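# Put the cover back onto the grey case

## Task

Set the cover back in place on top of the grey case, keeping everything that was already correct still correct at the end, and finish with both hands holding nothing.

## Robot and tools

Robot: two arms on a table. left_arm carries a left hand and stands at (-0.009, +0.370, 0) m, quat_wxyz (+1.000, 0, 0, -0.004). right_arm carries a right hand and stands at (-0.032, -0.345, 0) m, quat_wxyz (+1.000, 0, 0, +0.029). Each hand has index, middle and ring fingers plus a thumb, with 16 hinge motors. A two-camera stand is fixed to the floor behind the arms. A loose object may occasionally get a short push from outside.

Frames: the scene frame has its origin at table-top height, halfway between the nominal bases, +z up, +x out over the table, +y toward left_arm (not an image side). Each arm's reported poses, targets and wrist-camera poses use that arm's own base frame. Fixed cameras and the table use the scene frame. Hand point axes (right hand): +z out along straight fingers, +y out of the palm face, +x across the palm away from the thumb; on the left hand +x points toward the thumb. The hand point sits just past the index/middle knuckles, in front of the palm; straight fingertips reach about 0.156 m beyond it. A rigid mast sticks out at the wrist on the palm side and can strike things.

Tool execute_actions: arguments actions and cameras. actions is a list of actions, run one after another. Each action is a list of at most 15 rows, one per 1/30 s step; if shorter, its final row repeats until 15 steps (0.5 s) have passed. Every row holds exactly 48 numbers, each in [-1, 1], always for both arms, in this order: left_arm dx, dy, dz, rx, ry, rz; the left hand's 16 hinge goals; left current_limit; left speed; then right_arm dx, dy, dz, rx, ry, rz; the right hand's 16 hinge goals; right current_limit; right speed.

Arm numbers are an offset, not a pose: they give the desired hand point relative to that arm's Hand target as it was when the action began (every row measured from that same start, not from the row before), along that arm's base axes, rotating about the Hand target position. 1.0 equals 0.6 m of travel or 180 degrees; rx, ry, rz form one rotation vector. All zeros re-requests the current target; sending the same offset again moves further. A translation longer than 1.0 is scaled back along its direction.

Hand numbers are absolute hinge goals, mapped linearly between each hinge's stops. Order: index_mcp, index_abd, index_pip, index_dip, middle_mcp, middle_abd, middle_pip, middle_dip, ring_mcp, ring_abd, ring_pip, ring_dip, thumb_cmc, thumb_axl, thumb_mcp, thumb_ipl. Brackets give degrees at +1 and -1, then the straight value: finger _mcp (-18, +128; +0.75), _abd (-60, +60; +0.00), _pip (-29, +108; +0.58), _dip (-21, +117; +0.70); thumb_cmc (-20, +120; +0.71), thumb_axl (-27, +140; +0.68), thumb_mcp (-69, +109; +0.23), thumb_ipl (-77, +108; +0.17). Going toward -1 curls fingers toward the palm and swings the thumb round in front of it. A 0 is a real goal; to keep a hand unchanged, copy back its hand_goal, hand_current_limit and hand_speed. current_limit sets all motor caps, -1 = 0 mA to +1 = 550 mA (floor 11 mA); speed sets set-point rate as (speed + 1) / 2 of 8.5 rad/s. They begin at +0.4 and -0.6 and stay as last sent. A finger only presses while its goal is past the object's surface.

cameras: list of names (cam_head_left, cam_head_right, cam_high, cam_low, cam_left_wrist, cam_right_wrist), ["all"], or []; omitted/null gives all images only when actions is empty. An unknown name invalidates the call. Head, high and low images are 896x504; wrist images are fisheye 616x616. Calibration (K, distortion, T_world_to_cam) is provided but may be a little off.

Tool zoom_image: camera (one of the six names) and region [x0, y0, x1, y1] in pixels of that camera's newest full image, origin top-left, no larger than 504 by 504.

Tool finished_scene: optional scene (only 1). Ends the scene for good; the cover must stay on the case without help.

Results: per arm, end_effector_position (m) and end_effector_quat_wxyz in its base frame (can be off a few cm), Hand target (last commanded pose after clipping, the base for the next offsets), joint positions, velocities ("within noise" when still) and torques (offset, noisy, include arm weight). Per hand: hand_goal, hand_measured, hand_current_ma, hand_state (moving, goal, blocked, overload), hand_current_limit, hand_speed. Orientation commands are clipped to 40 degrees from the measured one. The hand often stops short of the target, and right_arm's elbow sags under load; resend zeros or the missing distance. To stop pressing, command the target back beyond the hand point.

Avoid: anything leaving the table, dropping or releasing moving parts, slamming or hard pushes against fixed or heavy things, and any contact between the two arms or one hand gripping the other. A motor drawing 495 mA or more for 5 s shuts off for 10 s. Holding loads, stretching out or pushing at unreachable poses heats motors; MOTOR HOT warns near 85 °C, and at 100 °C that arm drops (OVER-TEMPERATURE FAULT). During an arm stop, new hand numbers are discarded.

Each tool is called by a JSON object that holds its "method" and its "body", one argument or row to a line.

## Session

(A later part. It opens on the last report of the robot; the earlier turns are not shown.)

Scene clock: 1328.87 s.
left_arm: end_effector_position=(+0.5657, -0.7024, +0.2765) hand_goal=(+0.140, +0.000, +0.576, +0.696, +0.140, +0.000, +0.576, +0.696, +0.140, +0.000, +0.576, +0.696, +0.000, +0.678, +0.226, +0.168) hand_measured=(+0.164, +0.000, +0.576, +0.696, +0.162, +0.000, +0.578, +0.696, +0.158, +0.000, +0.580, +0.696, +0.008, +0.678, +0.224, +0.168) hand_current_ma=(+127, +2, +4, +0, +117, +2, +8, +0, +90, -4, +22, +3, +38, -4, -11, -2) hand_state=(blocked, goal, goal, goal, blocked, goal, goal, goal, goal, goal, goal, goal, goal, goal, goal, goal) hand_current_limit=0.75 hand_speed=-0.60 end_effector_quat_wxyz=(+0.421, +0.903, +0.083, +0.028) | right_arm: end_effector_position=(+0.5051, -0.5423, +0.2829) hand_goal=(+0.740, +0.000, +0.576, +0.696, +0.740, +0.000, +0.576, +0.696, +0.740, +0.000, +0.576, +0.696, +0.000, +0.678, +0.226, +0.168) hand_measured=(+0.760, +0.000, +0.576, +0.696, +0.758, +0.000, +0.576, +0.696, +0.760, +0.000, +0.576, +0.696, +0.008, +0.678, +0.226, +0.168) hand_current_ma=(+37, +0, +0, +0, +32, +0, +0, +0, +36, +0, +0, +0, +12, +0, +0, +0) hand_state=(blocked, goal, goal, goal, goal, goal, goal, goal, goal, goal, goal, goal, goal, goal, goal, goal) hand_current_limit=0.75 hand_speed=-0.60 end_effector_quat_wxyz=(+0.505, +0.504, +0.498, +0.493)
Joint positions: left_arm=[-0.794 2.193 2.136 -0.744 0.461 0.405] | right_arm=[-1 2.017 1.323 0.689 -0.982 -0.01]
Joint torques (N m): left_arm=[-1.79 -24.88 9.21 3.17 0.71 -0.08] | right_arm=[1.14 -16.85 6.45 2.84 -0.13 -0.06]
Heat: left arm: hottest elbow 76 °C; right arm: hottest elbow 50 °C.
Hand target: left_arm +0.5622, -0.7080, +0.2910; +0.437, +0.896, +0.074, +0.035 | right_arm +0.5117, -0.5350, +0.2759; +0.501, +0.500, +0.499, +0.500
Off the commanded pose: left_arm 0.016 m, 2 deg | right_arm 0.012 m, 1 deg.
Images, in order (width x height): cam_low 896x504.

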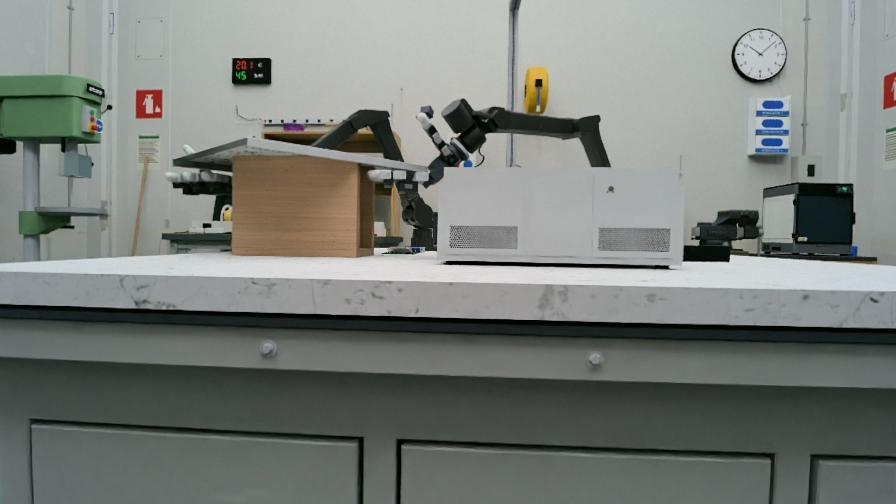

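{"method": "execute_actions", "body": {
  "actions": [
    [[0.05,0.0167,0,0,0,0,0.14,0,0.576,0.696,0.14,0,0.576,0.696,0.14,0,0.576,0.696,0,0.678,0.226,0.168,0.75,-0.6,0.0618,-0.0553,0,0,-0.0222,0,0.72,0,0.576,0.696,0.72,0,0.576,0.696,0.72,0,0.576,0.696,0,0.678,0.226,0.168,0.75,-0.6]],
    [[0,0,0.0333,-0.0274,-0.0046,0,0.14,0,0.576,0.696,0.14,0,0.576,0.696,0.14,0,0.576,0.696,0,0.678,0.226,0.168,0.75,-0.6,0,0,0.1,0,-0.0222,0,0.72,0,0.576,0.696,0.72,0,0.576,0.696,0.72,0,0.576,0.696,0,0.678,0.226,0.168,0.75,-0.6]],
    [[0,0,0.05,0,0,0,0.14,0,0.576,0.696,0.14,0,0.576,0.696,0.14,0,0.576,0.696,0,0.678,0.226,0.168,0.75,-0.6,0,0,0.0833,0,0,0,0.72,0,0.576,0.696,0.72,0,0.576,0.696,0.72,0,0.576,0.696,0,0.678,0.226,0.168,0.75,-0.6]]
  ],
  "cameras": ["cam_low", "cam_right_wrist", "cam_left_wrist"]
}}

{"method": "zoom_image", "body": {
  "camera": "cam_low",
  "region": [150, 110, 470, 270]
}}

Scene clock: 1342.27 s.
left_arm: end_effector_position=(+0.5841, -0.6936, +0.2743) hand_goal=(+0.140, +0.000, +0.576, +0.696, +0.140, +0.000, +0.576, +0.696, +0.140, +0.000, +0.576, +0.696, +0.000, +0.678, +0.226, +0.168) hand_measured=(+0.164, +0.000, +0.576, +0.696, +0.162, +0.000, +0.578, +0.696, +0.158, +0.000, +0.580, +0.696, +0.008, +0.678, +0.224, +0.168) hand_current_ma=(+124, +2, +4, +0, +114, +2, +8, +0, +90, -4, +22, +3, +38, -4, -11, -2) hand_state=(blocked, goal, goal, goal, blocked, goal, goal, goal, goal, goal, goal, goal, goal, goal, goal, goal) hand_current_limit=0.75 hand_speed=-0.60 end_effector_quat_wxyz=(+0.443, +0.893, +0.080, +0.015) | right_arm: end_effector_position=(+0.5353, -0.5730, +0.3120) hand_goal=(+0.720, +0.000, +0.576, +0.696, +0.720, +0.000, +0.576, +0.696, +0.720, +0.000, +0.576, +0.696, +0.000, +0.678, +0.226, +0.168) hand_measured=(+0.740, +0.000, +0.576, +0.696, +0.738, +0.000, +0.576, +0.696, +0.740, +0.000, +0.576, +0.696, +0.008, +0.678, +0.226, +0.168) hand_current_ma=(+39, +0, +0, +0, +33, +0, +0, +0, +38, +0, +0, +0, +11, +0, +0, +0) hand_state=(blocked, goal, goal, goal, goal, goal, goal, goal, blocked, goal, goal, goal, goal, goal, goal, goal) hand_current_limit=0.75 hand_speed=-0.60 end_effector_quat_wxyz=(+0.506, +0.505, +0.455, +0.530)
Joint positions: left_arm=[-0.762 2.217 2.147 -0.708 0.527 0.404] | right_arm=[-0.97 2.085 1.473 0.739 -0.937 0.177]
Joint torques (N m): left_arm=[-1.14 -26.52 14.46 1.59 0.68 -0.2] | right_arm=[1.2 -23.3 12.46 1.74 0.11 0.06]
Heat: left arm: hottest elbow 73 °C; right arm: hottest elbow 48 °C.
Hand target: left_arm +0.5922, -0.6980, +0.3407; +0.475, +0.876, +0.073, +0.038 | right_arm +0.5488, -0.5680, +0.3861; +0.535, +0.464, +0.463, +0.533
Off the commanded pose: left_arm 0.067 m, 5 deg | right_arm 0.075 m, 6 deg.
camera_calibration:
cam_left_wrist: T_world_to_cam=[[-0.8332, 0.272935, -0.48092, 0.776383], [0.322685, 0.94625, -0.0220345, 0.437061], [0.449056, -0.173545, -0.876488, -0.0142131], [0, 0, 0, 1]] pos_world=[0.512232, -0.627938, 0.370551]
cam_right_wrist: T_world_to_cam=[[-0.110773, -0.811649, 0.573546, -0.556726], [-0.727491, -0.326961, -0.603203, 0.33618], [0.677116, -0.484068, -0.554249, -0.339083], [0, 0, 0, 1]] pos_world=[0.412496, -0.506088, 0.334156]
Images, in order (width x height): cam_low 896x504, cam_left_wrist 616x616, cam_right_wrist 616x616.

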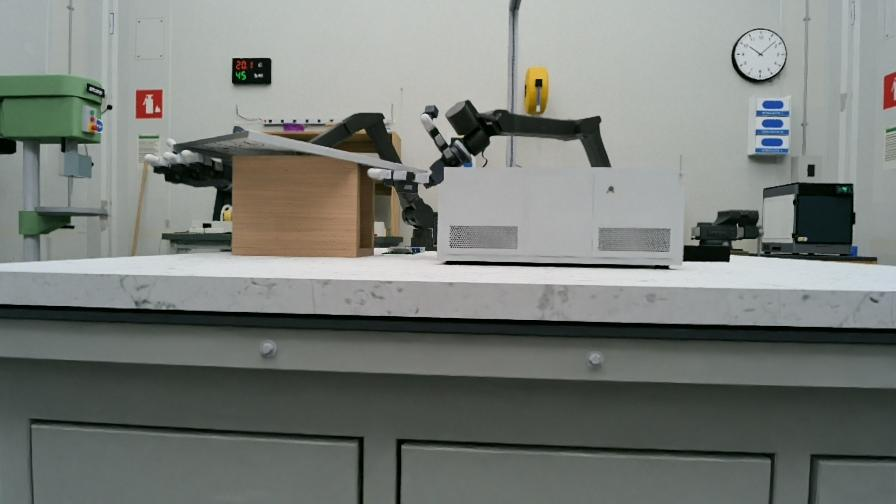

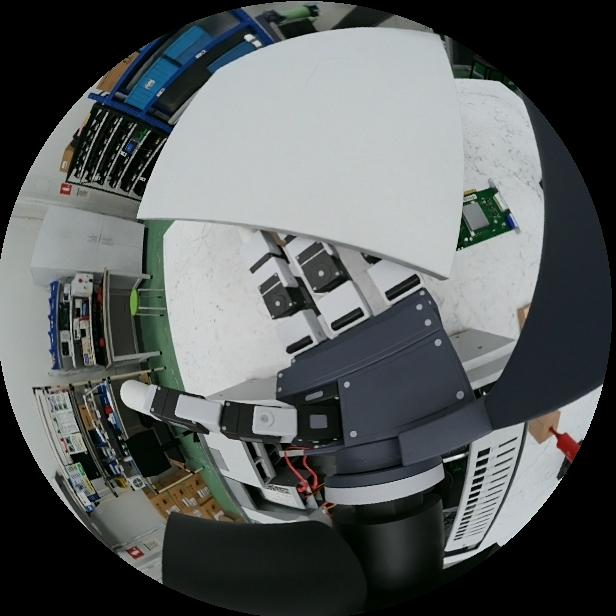

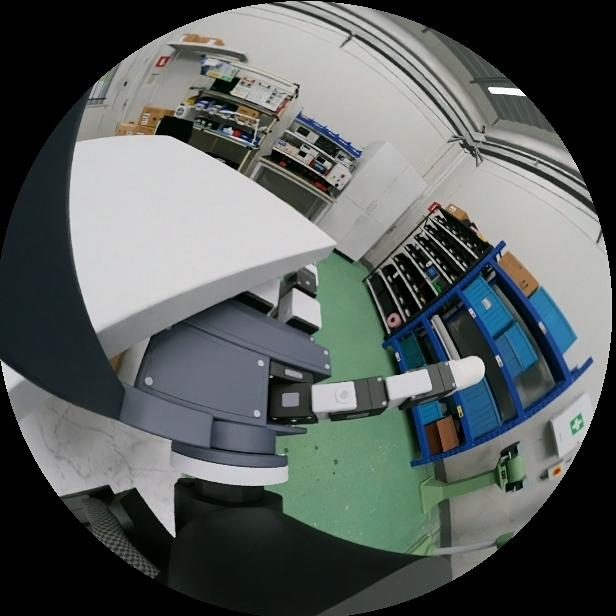

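Scaled by 1.575.

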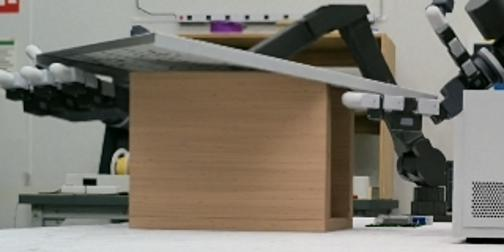

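{"method": "execute_actions", "body": {
  "actions": [
    [[0,0,0.0667,0,0,0,0.14,0,0.576,0.696,0.14,0,0.576,0.696,0.14,0,0.576,0.696,0,0.678,0.226,0.168,0.75,-0.6,0,0,0.0167,0,0,0,0.72,0,0.576,0.696,0.72,0,0.576,0.696,0.72,0,0.576,0.696,0,0.678,0.226,0.168,0.75,-0.6]],
    [[0,0,0.0667,0,0,0,0.14,0,0.576,0.696,0.14,0,0.576,0.696,0.14,0,0.576,0.696,0,0.678,0.226,0.168,0.75,-0.6,0,0,0.0167,0,0,0,0.72,0,0.576,0.696,0.72,0,0.576,0.696,0.72,0,0.576,0.696,0,0.678,0.226,0.168,0.75,-0.6]]
  ],
  "cameras": ["cam_low", "cam_high", "cam_left_wrist"]
}}

{"method": "zoom_image", "body": {
  "camera": "cam_low",
  "region": [150, 110, 470, 270]
}}

Scene clock: 1354.03 s.
left_arm: end_effector_position=(+0.5817, -0.6892, +0.3282) hand_goal=(+0.140, +0.000, +0.576, +0.696, +0.140, +0.000, +0.576, +0.696, +0.140, +0.000, +0.576, +0.696, +0.000, +0.678, +0.226, +0.168) hand_measured=(+0.182, +0.000, +0.596, +0.702, +0.178, +0.002, +0.590, +0.698, +0.164, +0.000, +0.580, +0.696, +0.008, +0.678, +0.224, +0.168) hand_current_ma=(+222, +1, +100, +33, +194, +7, +68, +6, +120, -3, +21, +3, +38, -4, -11, -2) hand_state=(blocked, goal, blocked, goal, blocked, goal, goal, goal, blocked, goal, goal, goal, goal, goal, goal, goal) hand_current_limit=0.75 hand_speed=-0.60 end_effector_quat_wxyz=(+0.426, +0.900, +0.094, +0.001) | right_arm: end_effector_position=(+0.5389, -0.5725, +0.3164) hand_goal=(+0.720, +0.000, +0.576, +0.696, +0.720, +0.000, +0.576, +0.696, +0.720, +0.000, +0.576, +0.696, +0.000, +0.678, +0.226, +0.168) hand_measured=(+0.740, +0.000, +0.576, +0.696, +0.738, +0.000, +0.576, +0.696, +0.742, +0.002, +0.582, +0.698, +0.008, +0.678, +0.226, +0.168) hand_current_ma=(+39, +0, +0, +0, +33, +0, +0, +0, +44, +1, +8, +1, +11, +0, +0, +0) hand_state=(blocked, goal, goal, goal, goal, goal, goal, goal, blocked, goal, goal, goal, goal, goal, goal, goal) hand_current_limit=0.75 hand_speed=-0.60 end_effector_quat_wxyz=(+0.498, +0.512, +0.455, +0.532)
Joint positions: left_arm=[-0.762 2.218 2.319 -0.928 0.522 0.394] | right_arm=[-0.965 2.072 1.477 0.699 -0.937 0.177]
Joint torques (N m): left_arm=[-1.14 -26.58 16.91 2.28 0.89 -0.09] | right_arm=[1.2 -24.53 13.03 1.74 0.08 0.03]
Heat: left arm: hottest elbow 75 °C; right arm: hottest elbow 49 °C.
Hand target: left_arm +0.5922, -0.6979, +0.4210; +0.475, +0.876, +0.073, +0.039 | right_arm +0.5488, -0.5681, +0.4058; +0.535, +0.464, +0.463, +0.533
Off the commanded pose: left_arm 0.094 m, 8 deg | right_arm 0.090 m, 7 deg.
camera_calibration:
cam_left_wrist: T_world_to_cam=[[-0.854607, 0.281035, -0.436652, 0.802561], [0.312833, 0.949808, -0.000962221, 0.436154], [0.414465, -0.137422, -0.89963, 0.087418], [0, 0, 0, 1]] pos_world=[0.513199, -0.627798, 0.429504]
Images, in order (width x height): cam_high 896x504, cam_low 896x504, cam_left_wrist 616x616.

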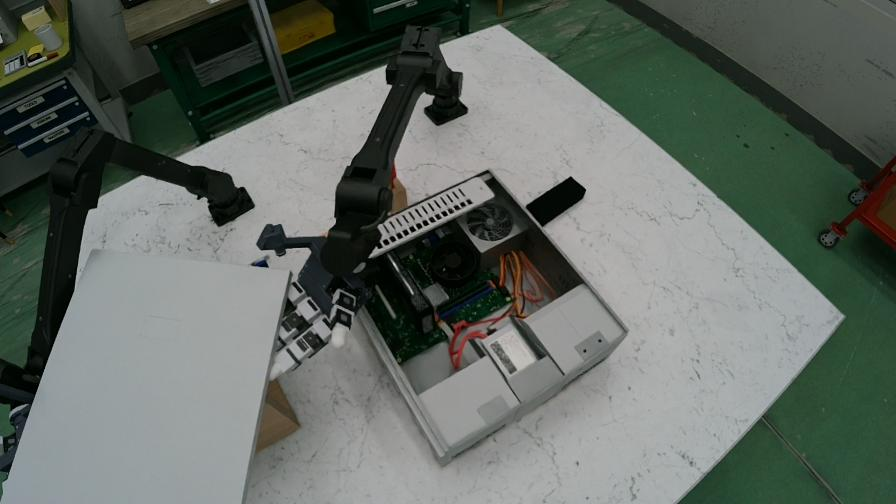

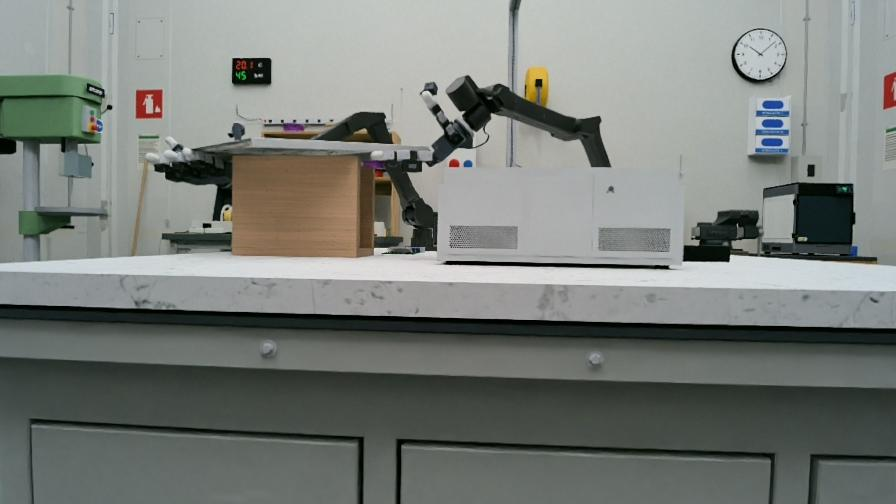

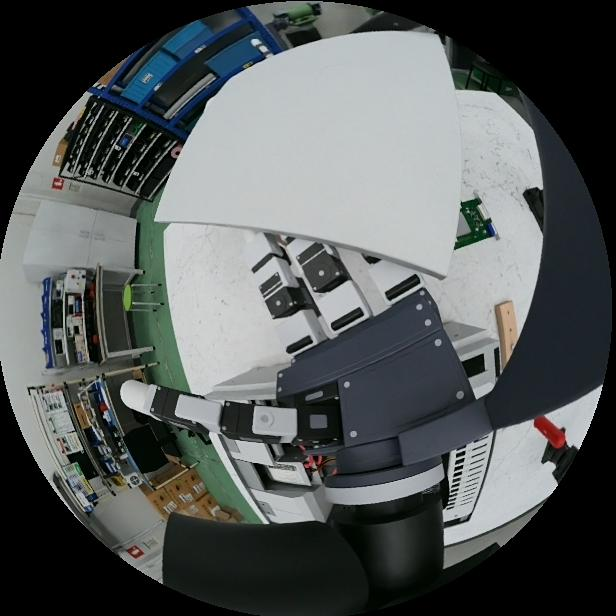

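Scaled by 1.575.

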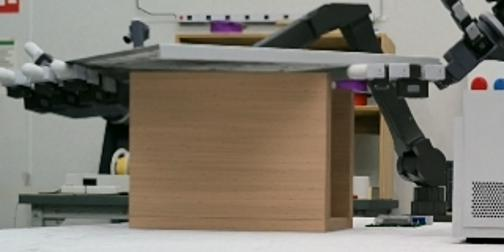

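{"method": "execute_actions", "body": {
  "actions": [
    [[0,0,0.05,0,0,0,0.14,0,0.576,0.696,0.14,0,0.576,0.696,0.14,0,0.576,0.696,0,0.678,0.226,0.168,0.75,-0.6,0,0,0.05,0,0,0,0.72,0,0.576,0.696,0.72,0,0.576,0.696,0.72,0,0.576,0.696,0,0.678,0.226,0.168,0.75,-0.6]],
    [[0,0,0.04,0,0,0,0.14,0,0.576,0.696,0.14,0,0.576,0.696,0.14,0,0.576,0.696,0,0.678,0.226,0.168,0.75,-0.6,0,0,0.05,0,0,0,0.72,0,0.576,0.696,0.72,0,0.576,0.696,0.72,0,0.576,0.696,0,0.678,0.226,0.168,0.75,-0.6]]
  ],
  "cameras": ["cam_low", "cam_right_wrist", "cam_left_wrist"]
}}

{"method": "zoom_image", "body": {
  "camera": "cam_low",
  "region": [150, 110, 470, 270]
}}

Scene clock: 1366.53 s.
left_arm: end_effector_position=(+0.5909, -0.6967, +0.3821) hand_goal=(+0.140, +0.000, +0.576, +0.696, +0.140, +0.000, +0.576, +0.696, +0.140, +0.000, +0.576, +0.696, +0.000, +0.678, +0.226, +0.168) hand_measured=(+0.184, +0.000, +0.598, +0.704, +0.180, +0.004, +0.592, +0.698, +0.164, +0.000, +0.580, +0.696, +0.008, +0.678, +0.224, +0.168) hand_current_ma=(+234, +1, +109, +41, +212, +13, +73, +6, +125, -3, +21, +3, +38, -4, -11, -2) hand_state=(blocked, goal, blocked, goal, blocked, goal, goal, goal, blocked, goal, goal, goal, goal, goal, goal, goal) hand_current_limit=0.75 hand_speed=-0.60 end_effector_quat_wxyz=(+0.431, +0.897, +0.095, +0.004) | right_arm: end_effector_position=(+0.5416, -0.5765, +0.3764) hand_goal=(+0.720, +0.000, +0.576, +0.696, +0.720, +0.000, +0.576, +0.696, +0.720, +0.000, +0.576, +0.696, +0.000, +0.678, +0.226, +0.168) hand_measured=(+0.740, +0.000, +0.576, +0.696, +0.738, +0.000, +0.576, +0.696, +0.742, +0.002, +0.582, +0.698, +0.008, +0.678, +0.226, +0.168) hand_current_ma=(+39, +0, +0, +0, +33, +0, +0, +0, +41, +1, +8, +1, +11, +0, +0, +0) hand_state=(blocked, goal, goal, goal, goal, goal, goal, goal, blocked, goal, goal, goal, goal, goal, goal, goal) hand_current_limit=0.75 hand_speed=-0.60 end_effector_quat_wxyz=(+0.498, +0.512, +0.455, +0.532)
Joint positions: left_arm=[-0.762 2.335 2.665 -1.141 0.52 0.386] | right_arm=[-0.965 2.004 1.543 0.566 -0.937 0.177]
Joint torques (N m): left_arm=[-1.44 -27.58 16.51 2.41 0.81 -0.12] | right_arm=[1.03 -23.36 13.86 1.74 0.04 0.06]
Heat: left arm: hottest elbow 74 °C; right arm: hottest elbow 49 °C.
Hand target: left_arm +0.5922, -0.6980, +0.4749; +0.475, +0.876, +0.073, +0.039 | right_arm +0.5488, -0.5681, +0.4659; +0.535, +0.464, +0.463, +0.533
Off the commanded pose: left_arm 0.093 m, 7 deg | right_arm 0.090 m, 7 deg.
camera_calibration:
cam_left_wrist: T_world_to_cam=[[-0.853592, 0.270512, -0.445201, 0.831485], [0.3066, 0.951791, -0.00952507, 0.44875], [0.421161, -0.144629, -0.89538, 0.120475], [0, 0, 0, 1]] pos_world=[0.521423, -0.634619, 0.482324]
cam_right_wrist: T_world_to_cam=[[-0.100679, -0.821883, 0.560689, -0.602292], [-0.733293, -0.319579, -0.600125, 0.384738], [0.672417, -0.471569, -0.570507, -0.293579], [0, 0, 0, 1]] pos_world=[0.418895, -0.510502, 0.4011]
Images, in order (width x height): cam_low 896x504, cam_left_wrist 616x616, cam_right_wrist 616x616.

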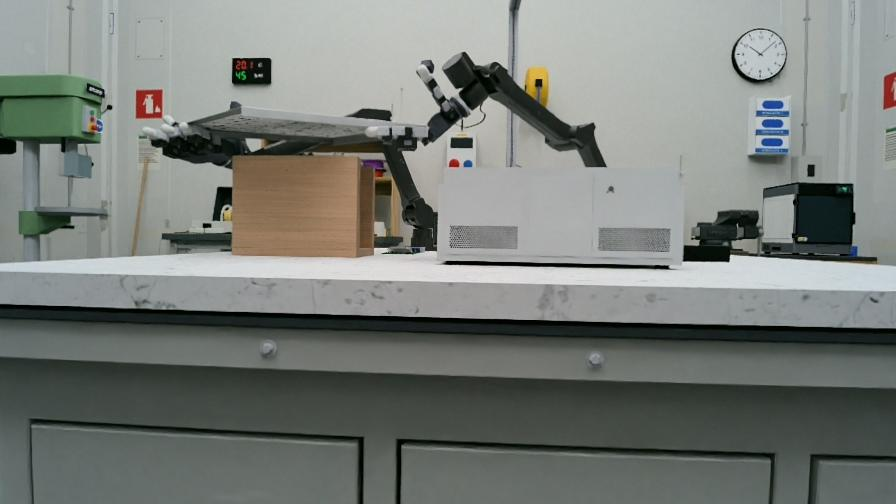

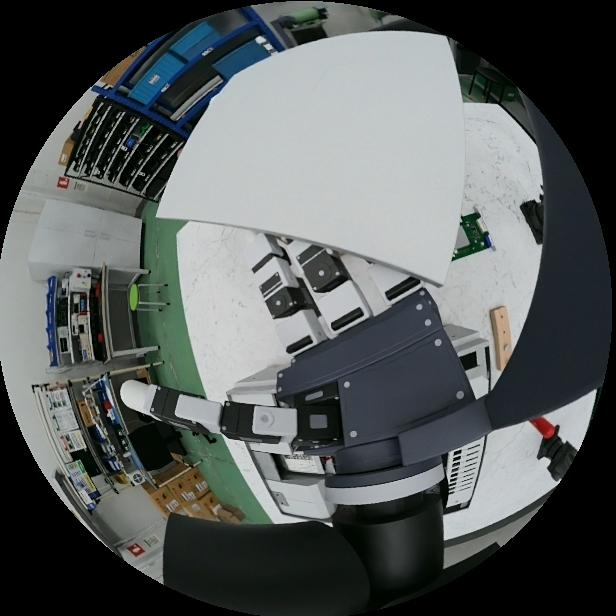

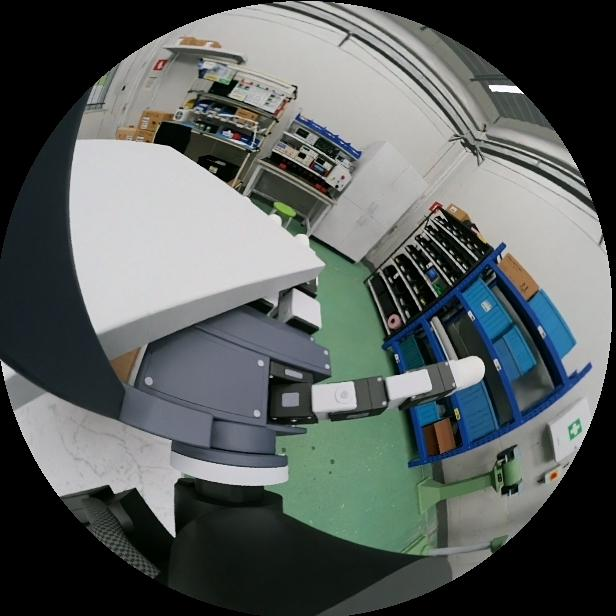

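Scaled by 1.575.

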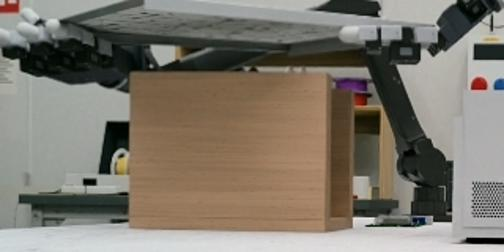

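{"method": "execute_actions", "body": {
  "actions": [
    [[-0.0083,0.0664,0.025,0,0,0.01271,0.14,0,0.576,0.696,0.14,0,0.576,0.696,0.14,0,0.576,0.696,0,0.678,0.226,0.168,0.75,-0.6,0.0326,0.0656,0.0333,0,0,0.01271,0.72,0,0.576,0.696,0.72,0,0.576,0.696,0.72,0,0.576,0.696,0,0.678,0.226,0.168,0.75,-0.6]],
    [[-0.0083,0.0664,0.025,0,0,0.01271,0.14,0,0.576,0.696,0.14,0,0.576,0.696,0.14,0,0.576,0.696,0,0.678,0.226,0.168,0.75,-0.6,0.0326,0.0656,0.0333,0,0,0.01271,0.72,0,0.576,0.696,0.72,0,0.576,0.696,0.72,0,0.576,0.696,0,0.678,0.226,0.168,0.75,-0.6]],
    [[-0.0083,0.0664,0,0,0,0.01271,0.14,0,0.576,0.696,0.14,0,0.576,0.696,0.14,0,0.576,0.696,0,0.678,0.226,0.168,0.75,-0.6,0.0326,0.0656,0,0,0,0.01271,0.72,0,0.576,0.696,0.72,0,0.576,0.696,0.72,0,0.576,0.696,0,0.678,0.226,0.168,0.75,-0.6]],
    [[-0.0083,0.0664,0,0,0,0.01271,0.14,0,0.576,0.696,0.14,0,0.576,0.696,0.14,0,0.576,0.696,0,0.678,0.226,0.168,0.75,-0.6,0.0326,0.0656,0,0,0,0.01271,0.72,0,0.576,0.696,0.72,0,0.576,0.696,0.72,0,0.576,0.696,0,0.678,0.226,0.168,0.75,-0.6]]
  ],
  "cameras": ["cam_low", "cam_high", "cam_right_wrist", "cam_left_wrist"]
}}

Scene clock: 1397.77 s.
left_arm: end_effector_position=(+0.5823, -0.5472, +0.4454) hand_goal=(+0.140, +0.000, +0.576, +0.696, +0.140, +0.000, +0.576, +0.696, +0.140, +0.000, +0.576, +0.696, +0.000, +0.678, +0.226, +0.168) hand_measured=(+0.184, +0.006, +0.596, +0.702, +0.178, +0.002, +0.588, +0.698, +0.160, +0.000, +0.580, +0.696, +0.008, +0.678, +0.224, +0.168) hand_current_ma=(+231, +28, +100, +31, +199, +9, +57, +6, +106, -3, +21, +3, +38, -4, -11, -2) hand_state=(blocked, goal, blocked, goal, blocked, goal, goal, goal, blocked, goal, goal, goal, goal, goal, goal, goal) hand_current_limit=0.75 hand_speed=-0.60 end_effector_quat_wxyz=(+0.434, +0.886, +0.156, +0.048) | right_arm: end_effector_position=(+0.6412, -0.4233, +0.4539) hand_goal=(+0.720, +0.000, +0.576, +0.696, +0.720, +0.000, +0.576, +0.696, +0.720, +0.000, +0.576, +0.696, +0.000, +0.678, +0.226, +0.168) hand_measured=(+0.740, +0.000, +0.576, +0.696, +0.738, +0.000, +0.576, +0.696, +0.744, -0.002, +0.584, +0.700, +0.008, +0.678, +0.226, +0.168) hand_current_ma=(+39, +0, +0, +0, +33, +0, +0, +0, +50, -1, +11, +4, +11, +0, +0, +0) hand_state=(blocked, goal, goal, goal, goal, goal, goal, goal, blocked, goal, goal, goal, goal, goal, goal, goal) hand_current_limit=0.75 hand_speed=-0.60 end_effector_quat_wxyz=(+0.470, +0.448, +0.501, +0.572)
Joint positions: left_arm=[-0.64 1.87 2.046 -0.956 0.493 0.373] | right_arm=[-0.727 1.88 1.54 0.491 -0.875 0.159]
Joint torques (N m): left_arm=[-1.2 -24.7 10.06 3.58 0.84 -0.14] | right_arm=[0.62 -22.3 9.11 1.78 0.28 -0.02]
Heat: left arm: hottest elbow 75 °C; right arm: hottest elbow 49 °C.
Hand target: left_arm +0.5722, -0.5386, +0.5050; +0.471, +0.867, +0.142, +0.076 | right_arm +0.6271, -0.4105, +0.5059; +0.490, +0.426, +0.498, +0.574
Off the commanded pose: left_arm 0.061 m, 6 deg | right_arm 0.055 m, 4 deg.
camera_calibration:
cam_left_wrist: T_world_to_cam=[[-0.87199, 0.138537, -0.469511, 0.761188], [0.162223, 0.986702, -0.0101433, 0.413061], [0.461862, -0.0850105, -0.882868, 0.205745], [0, 0, 0, 1]] pos_world=[0.501714, -0.49553, 0.543222]
cam_right_wrist: T_world_to_cam=[[0.0210531, -0.801593, 0.5975, -0.596025], [-0.641189, -0.469367, -0.607101, 0.433919], [0.767094, -0.370329, -0.523854, -0.283069], [0, 0, 0, 1]] pos_world=[0.507913, -0.37893, 0.471271]
Images, in order (width x height): cam_high 896x504, cam_low 896x504, cam_left_wrist 616x616, cam_right_wrist 616x616.

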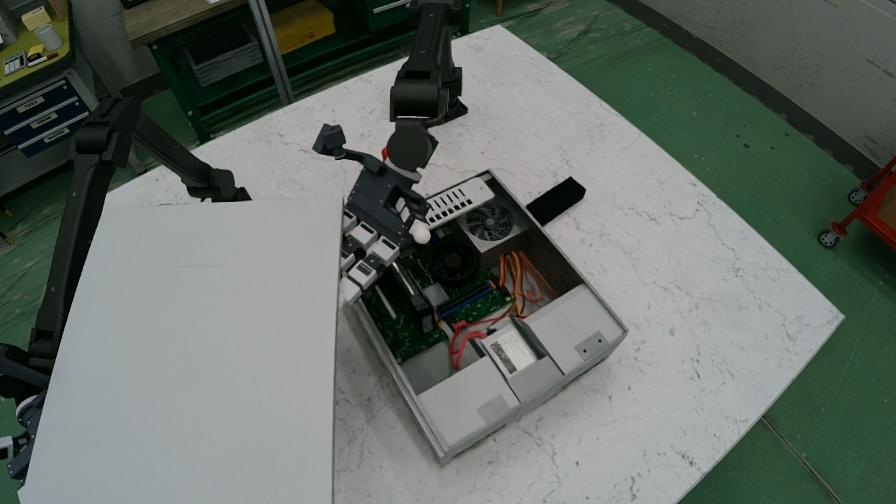

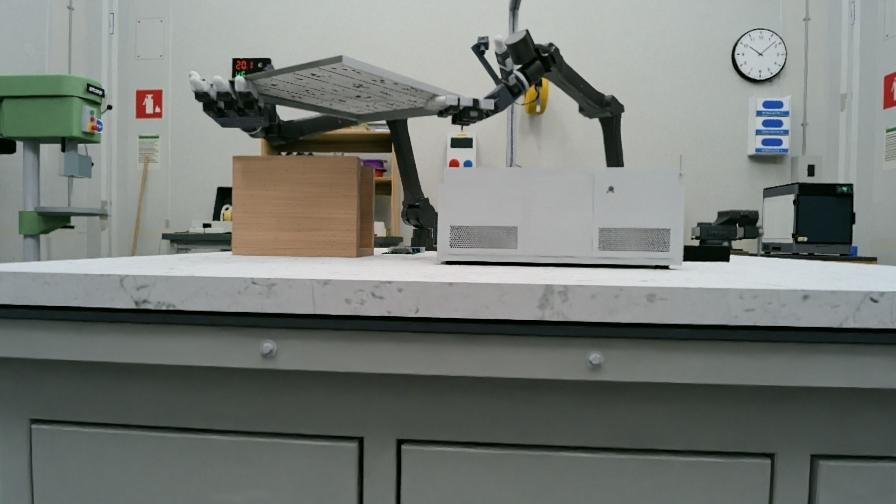

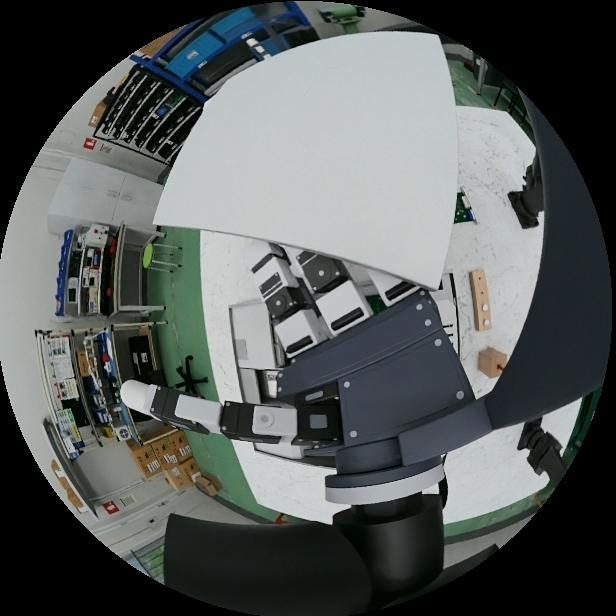

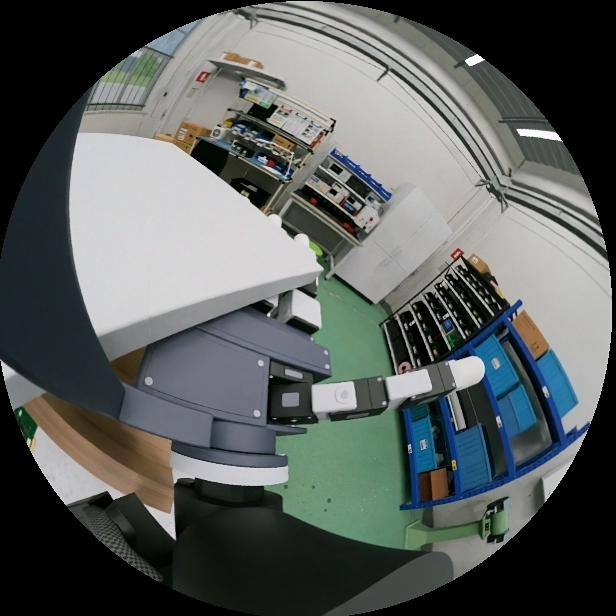

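{"method": "execute_actions", "body": {
  "actions": [
    [[-0.0084,0.0634,0,0,0,0.01271,0.14,0,0.576,0.696,0.14,0,0.576,0.696,0.14,0,0.576,0.696,0,0.678,0.226,0.168,0.75,-0.6,0.032,0.0686,0,0,0,0.01271,0.72,0,0.576,0.696,0.72,0,0.576,0.696,0.72,0,0.576,0.696,0,0.678,0.226,0.168,0.75,-0.6]],
    [[-0.0084,0.0634,0,0,0,0.01271,0.14,0,0.576,0.696,0.14,0,0.576,0.696,0.14,0,0.576,0.696,0,0.678,0.226,0.168,0.75,-0.6,0.032,0.0686,0,0,0,0.01271,0.72,0,0.576,0.696,0.72,0,0.576,0.696,0.72,0,0.576,0.696,0,0.678,0.226,0.168,0.75,-0.6]],
    [[-0.0084,0.0634,0,0,0,0.01271,0.14,0,0.576,0.696,0.14,0,0.576,0.696,0.14,0,0.576,0.696,0,0.678,0.226,0.168,0.75,-0.6,0.032,0.0686,0,0,0,0.01271,0.72,0,0.576,0.696,0.72,0,0.576,0.696,0.72,0,0.576,0.696,0,0.678,0.226,0.168,0.75,-0.6]],
    [[-0.0084,0.0634,0,0,0,0.01271,0.14,0,0.576,0.696,0.14,0,0.576,0.696,0.14,0,0.576,0.696,0,0.678,0.226,0.168,0.75,-0.6,0.032,0.0686,0,0,0,0.01271,0.72,0,0.576,0.696,0.72,0,0.576,0.696,0.72,0,0.576,0.696,0,0.678,0.226,0.168,0.75,-0.6]]
  ],
  "cameras": ["cam_low", "cam_right_wrist", "cam_left_wrist"]
}}

Scene clock: 1408.87 s.
left_arm: end_effector_position=(+0.5628, -0.3907, +0.4556) hand_goal=(+0.140, +0.000, +0.576, +0.696, +0.140, +0.000, +0.576, +0.696, +0.140, +0.000, +0.576, +0.696, +0.000, +0.678, +0.226, +0.168) hand_measured=(+0.188, -0.002, +0.600, +0.704, +0.184, +0.000, +0.590, +0.696, +0.160, +0.000, +0.580, +0.696, +0.008, +0.678, +0.224, +0.168) hand_current_ma=(+254, -8, +112, +36, +227, -3, +68, +3, +105, -3, +21, +3, +38, -4, -11, -2) hand_state=(blocked, goal, blocked, goal, blocked, goal, goal, goal, blocked, goal, goal, goal, goal, goal, goal, goal) hand_current_limit=0.75 hand_speed=-0.60 end_effector_quat_wxyz=(+0.430, +0.869, +0.231, +0.083) | right_arm: end_effector_position=(+0.7202, -0.2533, +0.4540) hand_goal=(+0.720, +0.000, +0.576, +0.696, +0.720, +0.000, +0.576, +0.696, +0.720, +0.000, +0.576, +0.696, +0.000, +0.678, +0.226, +0.168) hand_measured=(+0.740, +0.000, +0.576, +0.696, +0.738, +0.000, +0.576, +0.696, +0.742, +0.000, +0.584, +0.700, +0.008, +0.678, +0.226, +0.168) hand_current_ma=(+39, +0, +0, +0, +33, +0, +0, +0, +44, +0, +9, +3, +11, +0, +0, +0) hand_state=(blocked, goal, goal, goal, goal, goal, goal, goal, blocked, goal, goal, goal, goal, goal, goal, goal) hand_current_limit=0.75 hand_speed=-0.60 end_effector_quat_wxyz=(+0.423, +0.407, +0.538, +0.606)
Joint positions: left_arm=[-0.474 1.542 1.641 -0.875 0.494 0.366] | right_arm=[-0.466 1.844 1.492 0.48 -0.776 0.128]
Joint torques (N m): left_arm=[-1.26 -19.02 10.18 3.67 0.93 -0.03] | right_arm=[-0.03 -21.89 9.39 1.78 0.19 -0.02]
Heat: left arm: hottest elbow 73 °C; right arm: hottest elbow 49 °C.
Hand target: left_arm +0.5522, -0.3862, +0.5050; +0.463, +0.853, +0.211, +0.114 | right_arm +0.7039, -0.2458, +0.5058; +0.443, +0.385, +0.531, +0.612
Off the commanded pose: left_arm 0.051 m, 6 deg | right_arm 0.055 m, 4 deg.
camera_calibration:
cam_left_wrist: T_world_to_cam=[[-0.883697, -0.0130501, -0.467878, 0.673803], [-0.00669181, 0.999861, -0.0152493, 0.36455], [0.468012, -0.0103448, -0.883662, 0.263131], [0, 0, 0, 1]] pos_world=[0.474729, -0.352984, 0.553335]
cam_right_wrist: T_world_to_cam=[[0.150367, -0.784539, 0.601572, -0.552053], [-0.560345, -0.568945, -0.601926, 0.478656], [0.814496, -0.246578, -0.525163, -0.282864], [0, 0, 0, 1]] pos_world=[0.581615, -0.230525, 0.471665]
Images, in order (width x height): cam_low 896x504, cam_left_wrist 616x616, cam_right_wrist 616x616.

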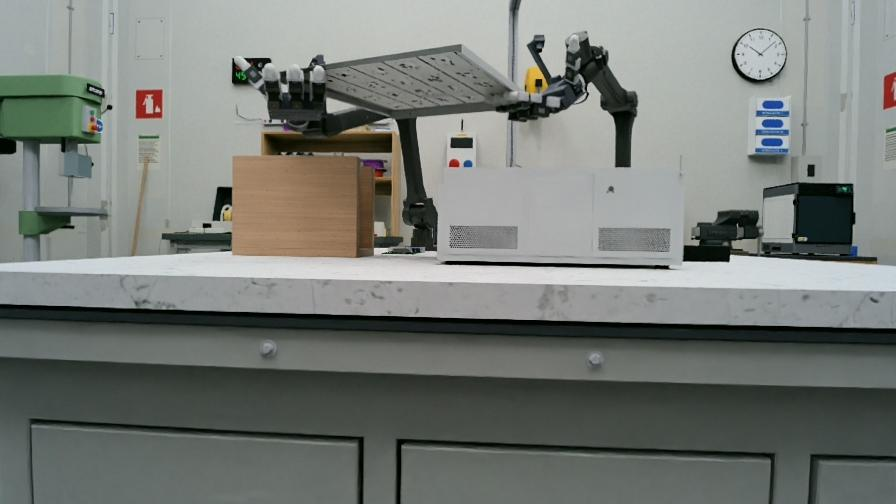

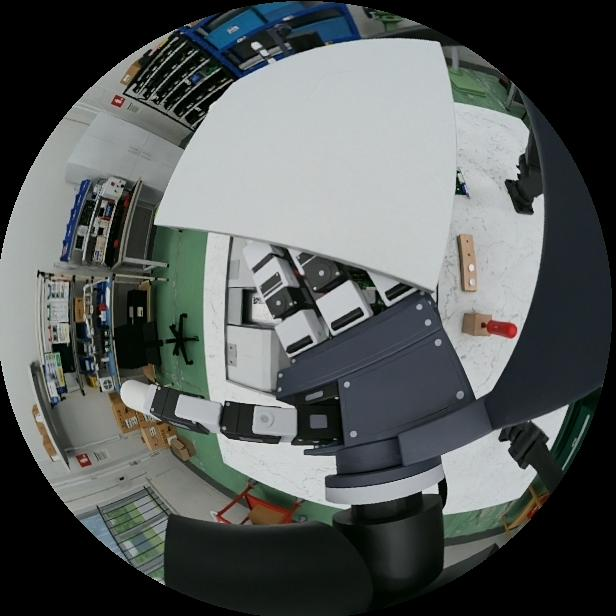

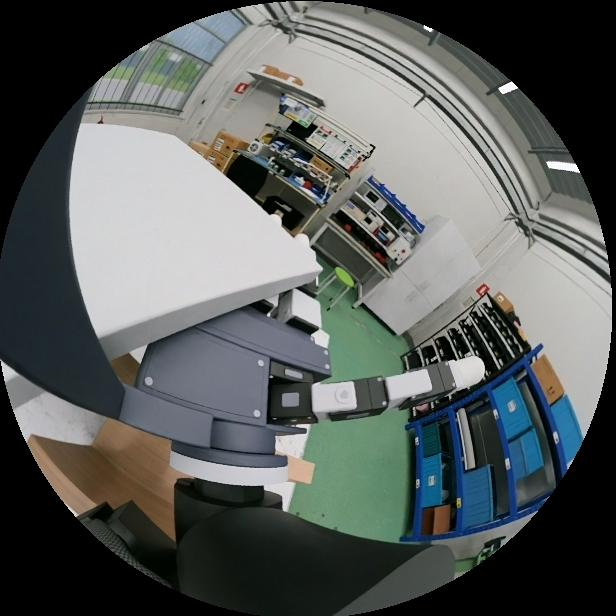

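{"method": "execute_actions", "body": {
  "actions": [
    [[-0.008,0.0607,0,0,0,0.01271,0.14,0,0.576,0.696,0.14,0,0.576,0.696,0.14,0,0.576,0.696,0,0.678,0.226,0.168,0.75,-0.6,0.031,0.0715,0,0,0,0.01271,0.72,0,0.576,0.696,0.72,0,0.576,0.696,0.72,0,0.576,0.696,0,0.678,0.226,0.168,0.75,-0.6]],
    [[-0.008,0.0607,0,0,0,0.01271,0.14,0,0.576,0.696,0.14,0,0.576,0.696,0.14,0,0.576,0.696,0,0.678,0.226,0.168,0.75,-0.6,0.031,0.0715,0,0,0,0.01271,0.72,0,0.576,0.696,0.72,0,0.576,0.696,0.72,0,0.576,0.696,0,0.678,0.226,0.168,0.75,-0.6]],
    [[-0.008,0.0607,0,0,0,0.01271,0.14,0,0.576,0.696,0.14,0,0.576,0.696,0.14,0,0.576,0.696,0,0.678,0.226,0.168,0.75,-0.6,0.031,0.0715,0,0,0,0.01271,0.72,0,0.576,0.696,0.72,0,0.576,0.696,0.72,0,0.576,0.696,0,0.678,0.226,0.168,0.75,-0.6]],
    [[-0.008,0.0607,0,0,0,0.01271,0.14,0,0.576,0.696,0.14,0,0.576,0.696,0.14,0,0.576,0.696,0,0.678,0.226,0.168,0.75,-0.6,0.031,0.0715,0,0,0,0.01271,0.72,0,0.576,0.696,0.72,0,0.576,0.696,0.72,0,0.576,0.696,0,0.678,0.226,0.168,0.75,-0.6]],
    [[-0.0072,0.058,0,0,0,0.01271,0.14,0,0.576,0.696,0.14,0,0.576,0.696,0.14,0,0.576,0.696,0,0.678,0.226,0.168,0.75,-0.6,0.0295,0.0741,0,0,0,0.01271,0.72,0,0.576,0.696,0.72,0,0.576,0.696,0.72,0,0.576,0.696,0,0.678,0.226,0.168,0.75,-0.6]],
    [[-0.0072,0.058,0,0,0,0.01271,0.14,0,0.576,0.696,0.14,0,0.576,0.696,0.14,0,0.576,0.696,0,0.678,0.226,0.168,0.75,-0.6,0.0295,0.0741,0,0,0,0.01271,0.72,0,0.576,0.696,0.72,0,0.576,0.696,0.72,0,0.576,0.696,0,0.678,0.226,0.168,0.75,-0.6]]
  ],
  "cameras": ["all"]
}}

{"method": "zoom_image", "body": {
  "camera": "cam_head_left",
  "region": [360, 60, 640, 320]
}}

{"method": "zoom_image", "body": {
  "camera": "cam_head_right",
  "region": [380, 60, 660, 320]
}}

Scene clock: 1428.17 s.
left_arm: end_effector_position=(+0.5382, -0.1689, +0.4690) hand_goal=(+0.140, +0.000, +0.576, +0.696, +0.140, +0.000, +0.576, +0.696, +0.140, +0.000, +0.576, +0.696, +0.000, +0.678, +0.226, +0.168) hand_measured=(+0.198, -0.012, +0.606, +0.708, +0.192, -0.002, +0.594, +0.696, +0.164, +0.002, +0.586, +0.700, +0.008, +0.678, +0.224, +0.168) hand_current_ma=(+302, -47, +145, +55, +271, -5, +89, +2, +127, +10, +50, +18, +38, -4, -11, -2) hand_state=(blocked, goal, blocked, goal, blocked, goal, goal, goal, blocked, goal, goal, goal, goal, goal, goal, goal) hand_current_limit=0.75 hand_speed=-0.60 end_effector_quat_wxyz=(+0.428, +0.826, +0.339, +0.140) | right_arm: end_effector_position=(+0.8099, +0.0125, +0.4383) hand_goal=(+0.720, +0.000, +0.576, +0.696, +0.720, +0.000, +0.576, +0.696, +0.720, +0.000, +0.576, +0.696, +0.000, +0.678, +0.226, +0.168) hand_measured=(+0.740, +0.000, +0.576, +0.696, +0.738, +0.000, +0.576, +0.696, +0.742, +0.000, +0.584, +0.700, +0.008, +0.678, +0.226, +0.168) hand_current_ma=(+39, +0, +0, +0, +33, +0, +0, +0, +42, +0, +8, +3, +11, +0, +0, +0) hand_state=(blocked, goal, goal, goal, goal, goal, goal, goal, blocked, goal, goal, goal, goal, goal, goal, goal) hand_current_limit=0.75 hand_speed=-0.60 end_effector_quat_wxyz=(+0.340, +0.351, +0.590, +0.643)
Joint positions: left_arm=[-0.11 1.245 1.369 -0.917 0.584 0.437] | right_arm=[-0.08 1.929 1.604 0.396 -0.627 0.092]
Joint torques (N m): left_arm=[-1.38 -13.45 10.29 2.47 1.19 0.2] | right_arm=[0.79 -19.96 14.9 2.07 0.1 -0.05]
Heat: left arm: hottest elbow 70 °C; right arm: hottest elbow 49 °C.
Hand target: left_arm +0.5243, -0.1711, +0.5049; +0.446, +0.822, +0.312, +0.168 | right_arm +0.8137, +0.0147, +0.5058; +0.367, +0.319, +0.573, +0.660
Off the commanded pose: left_arm 0.039 m, 5 deg | right_arm 0.068 m, 6 deg.
camera_calibration:
cam_left_wrist: T_world_to_cam=[[-0.844003, -0.24848, -0.475307, 0.603679], [-0.26079, 0.964518, -0.041144, 0.285649], [0.468666, 0.0892295, -0.878858, 0.303023], [0, 0, 0, 1]] pos_world=[0.441985, -0.152551, 0.564999]
cam_right_wrist: T_world_to_cam=[[0.350206, -0.723268, 0.595179, -0.507421], [-0.432702, -0.688476, -0.58204, 0.560081], [0.830738, -0.053701, -0.554068, -0.301551], [0, 0, 0, 1]] pos_world=[0.67056, 0.00240681, 0.460916]

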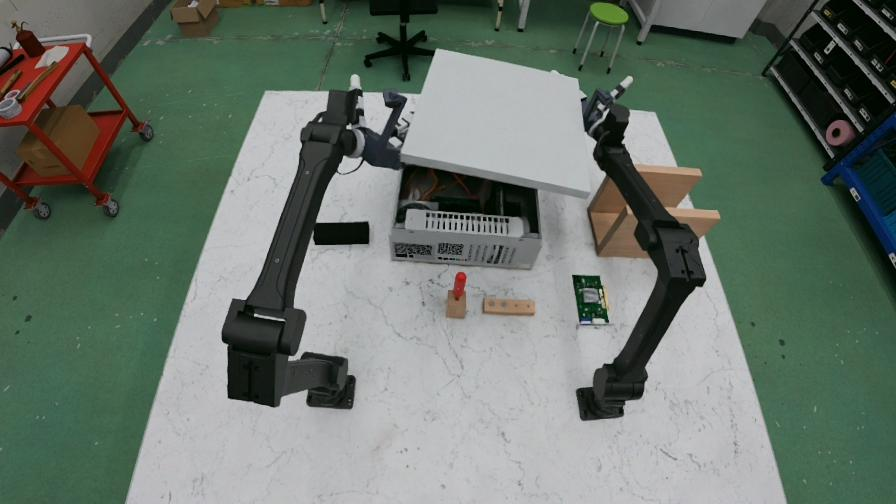

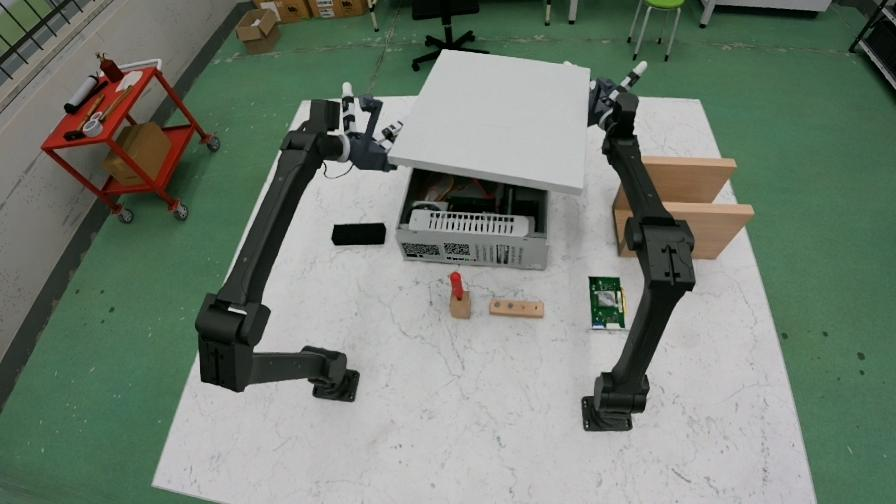

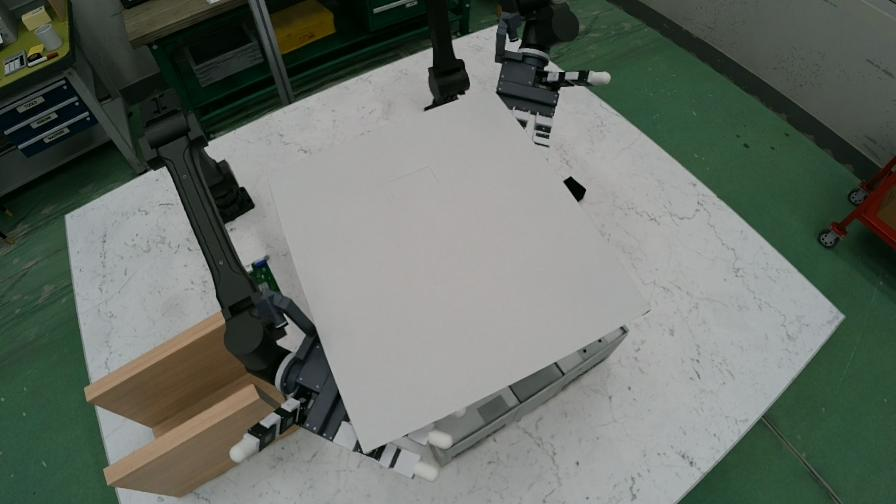

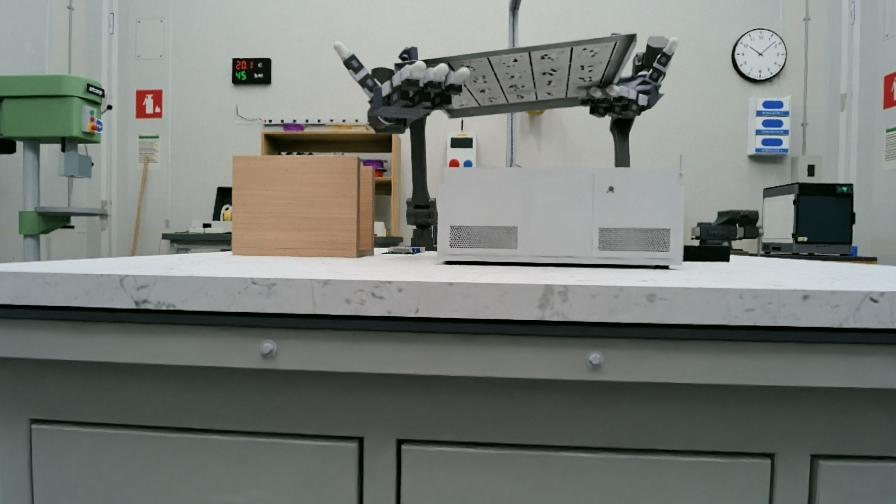

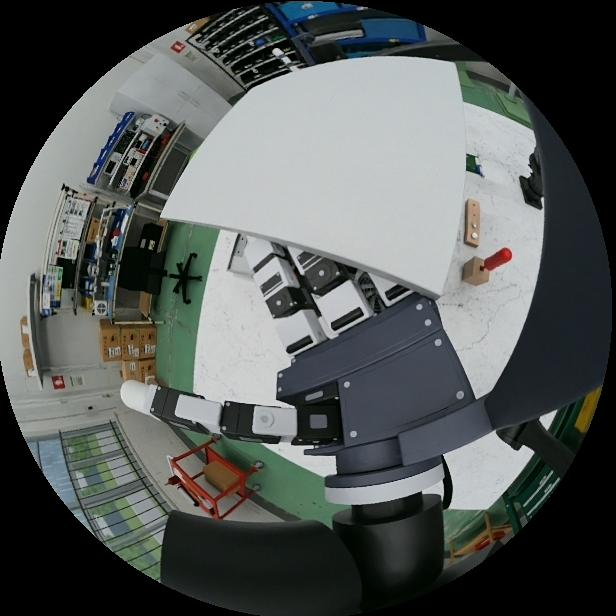

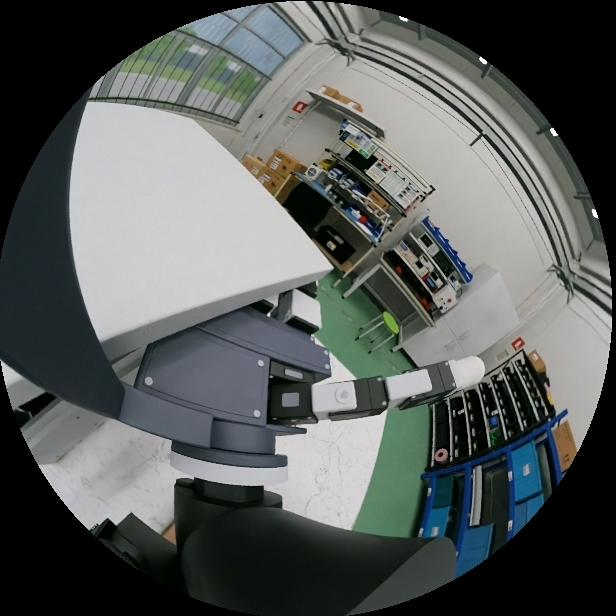

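Scaled by 1.800.

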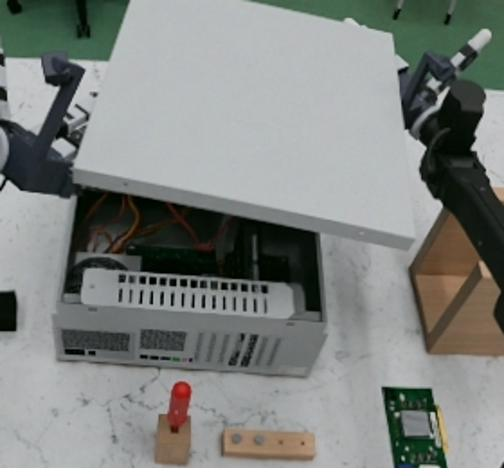

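Scaled by 1.800.

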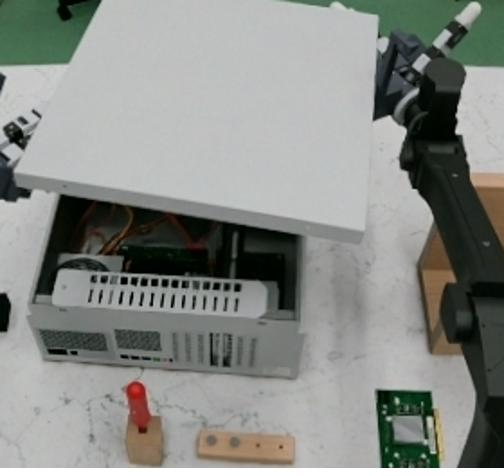

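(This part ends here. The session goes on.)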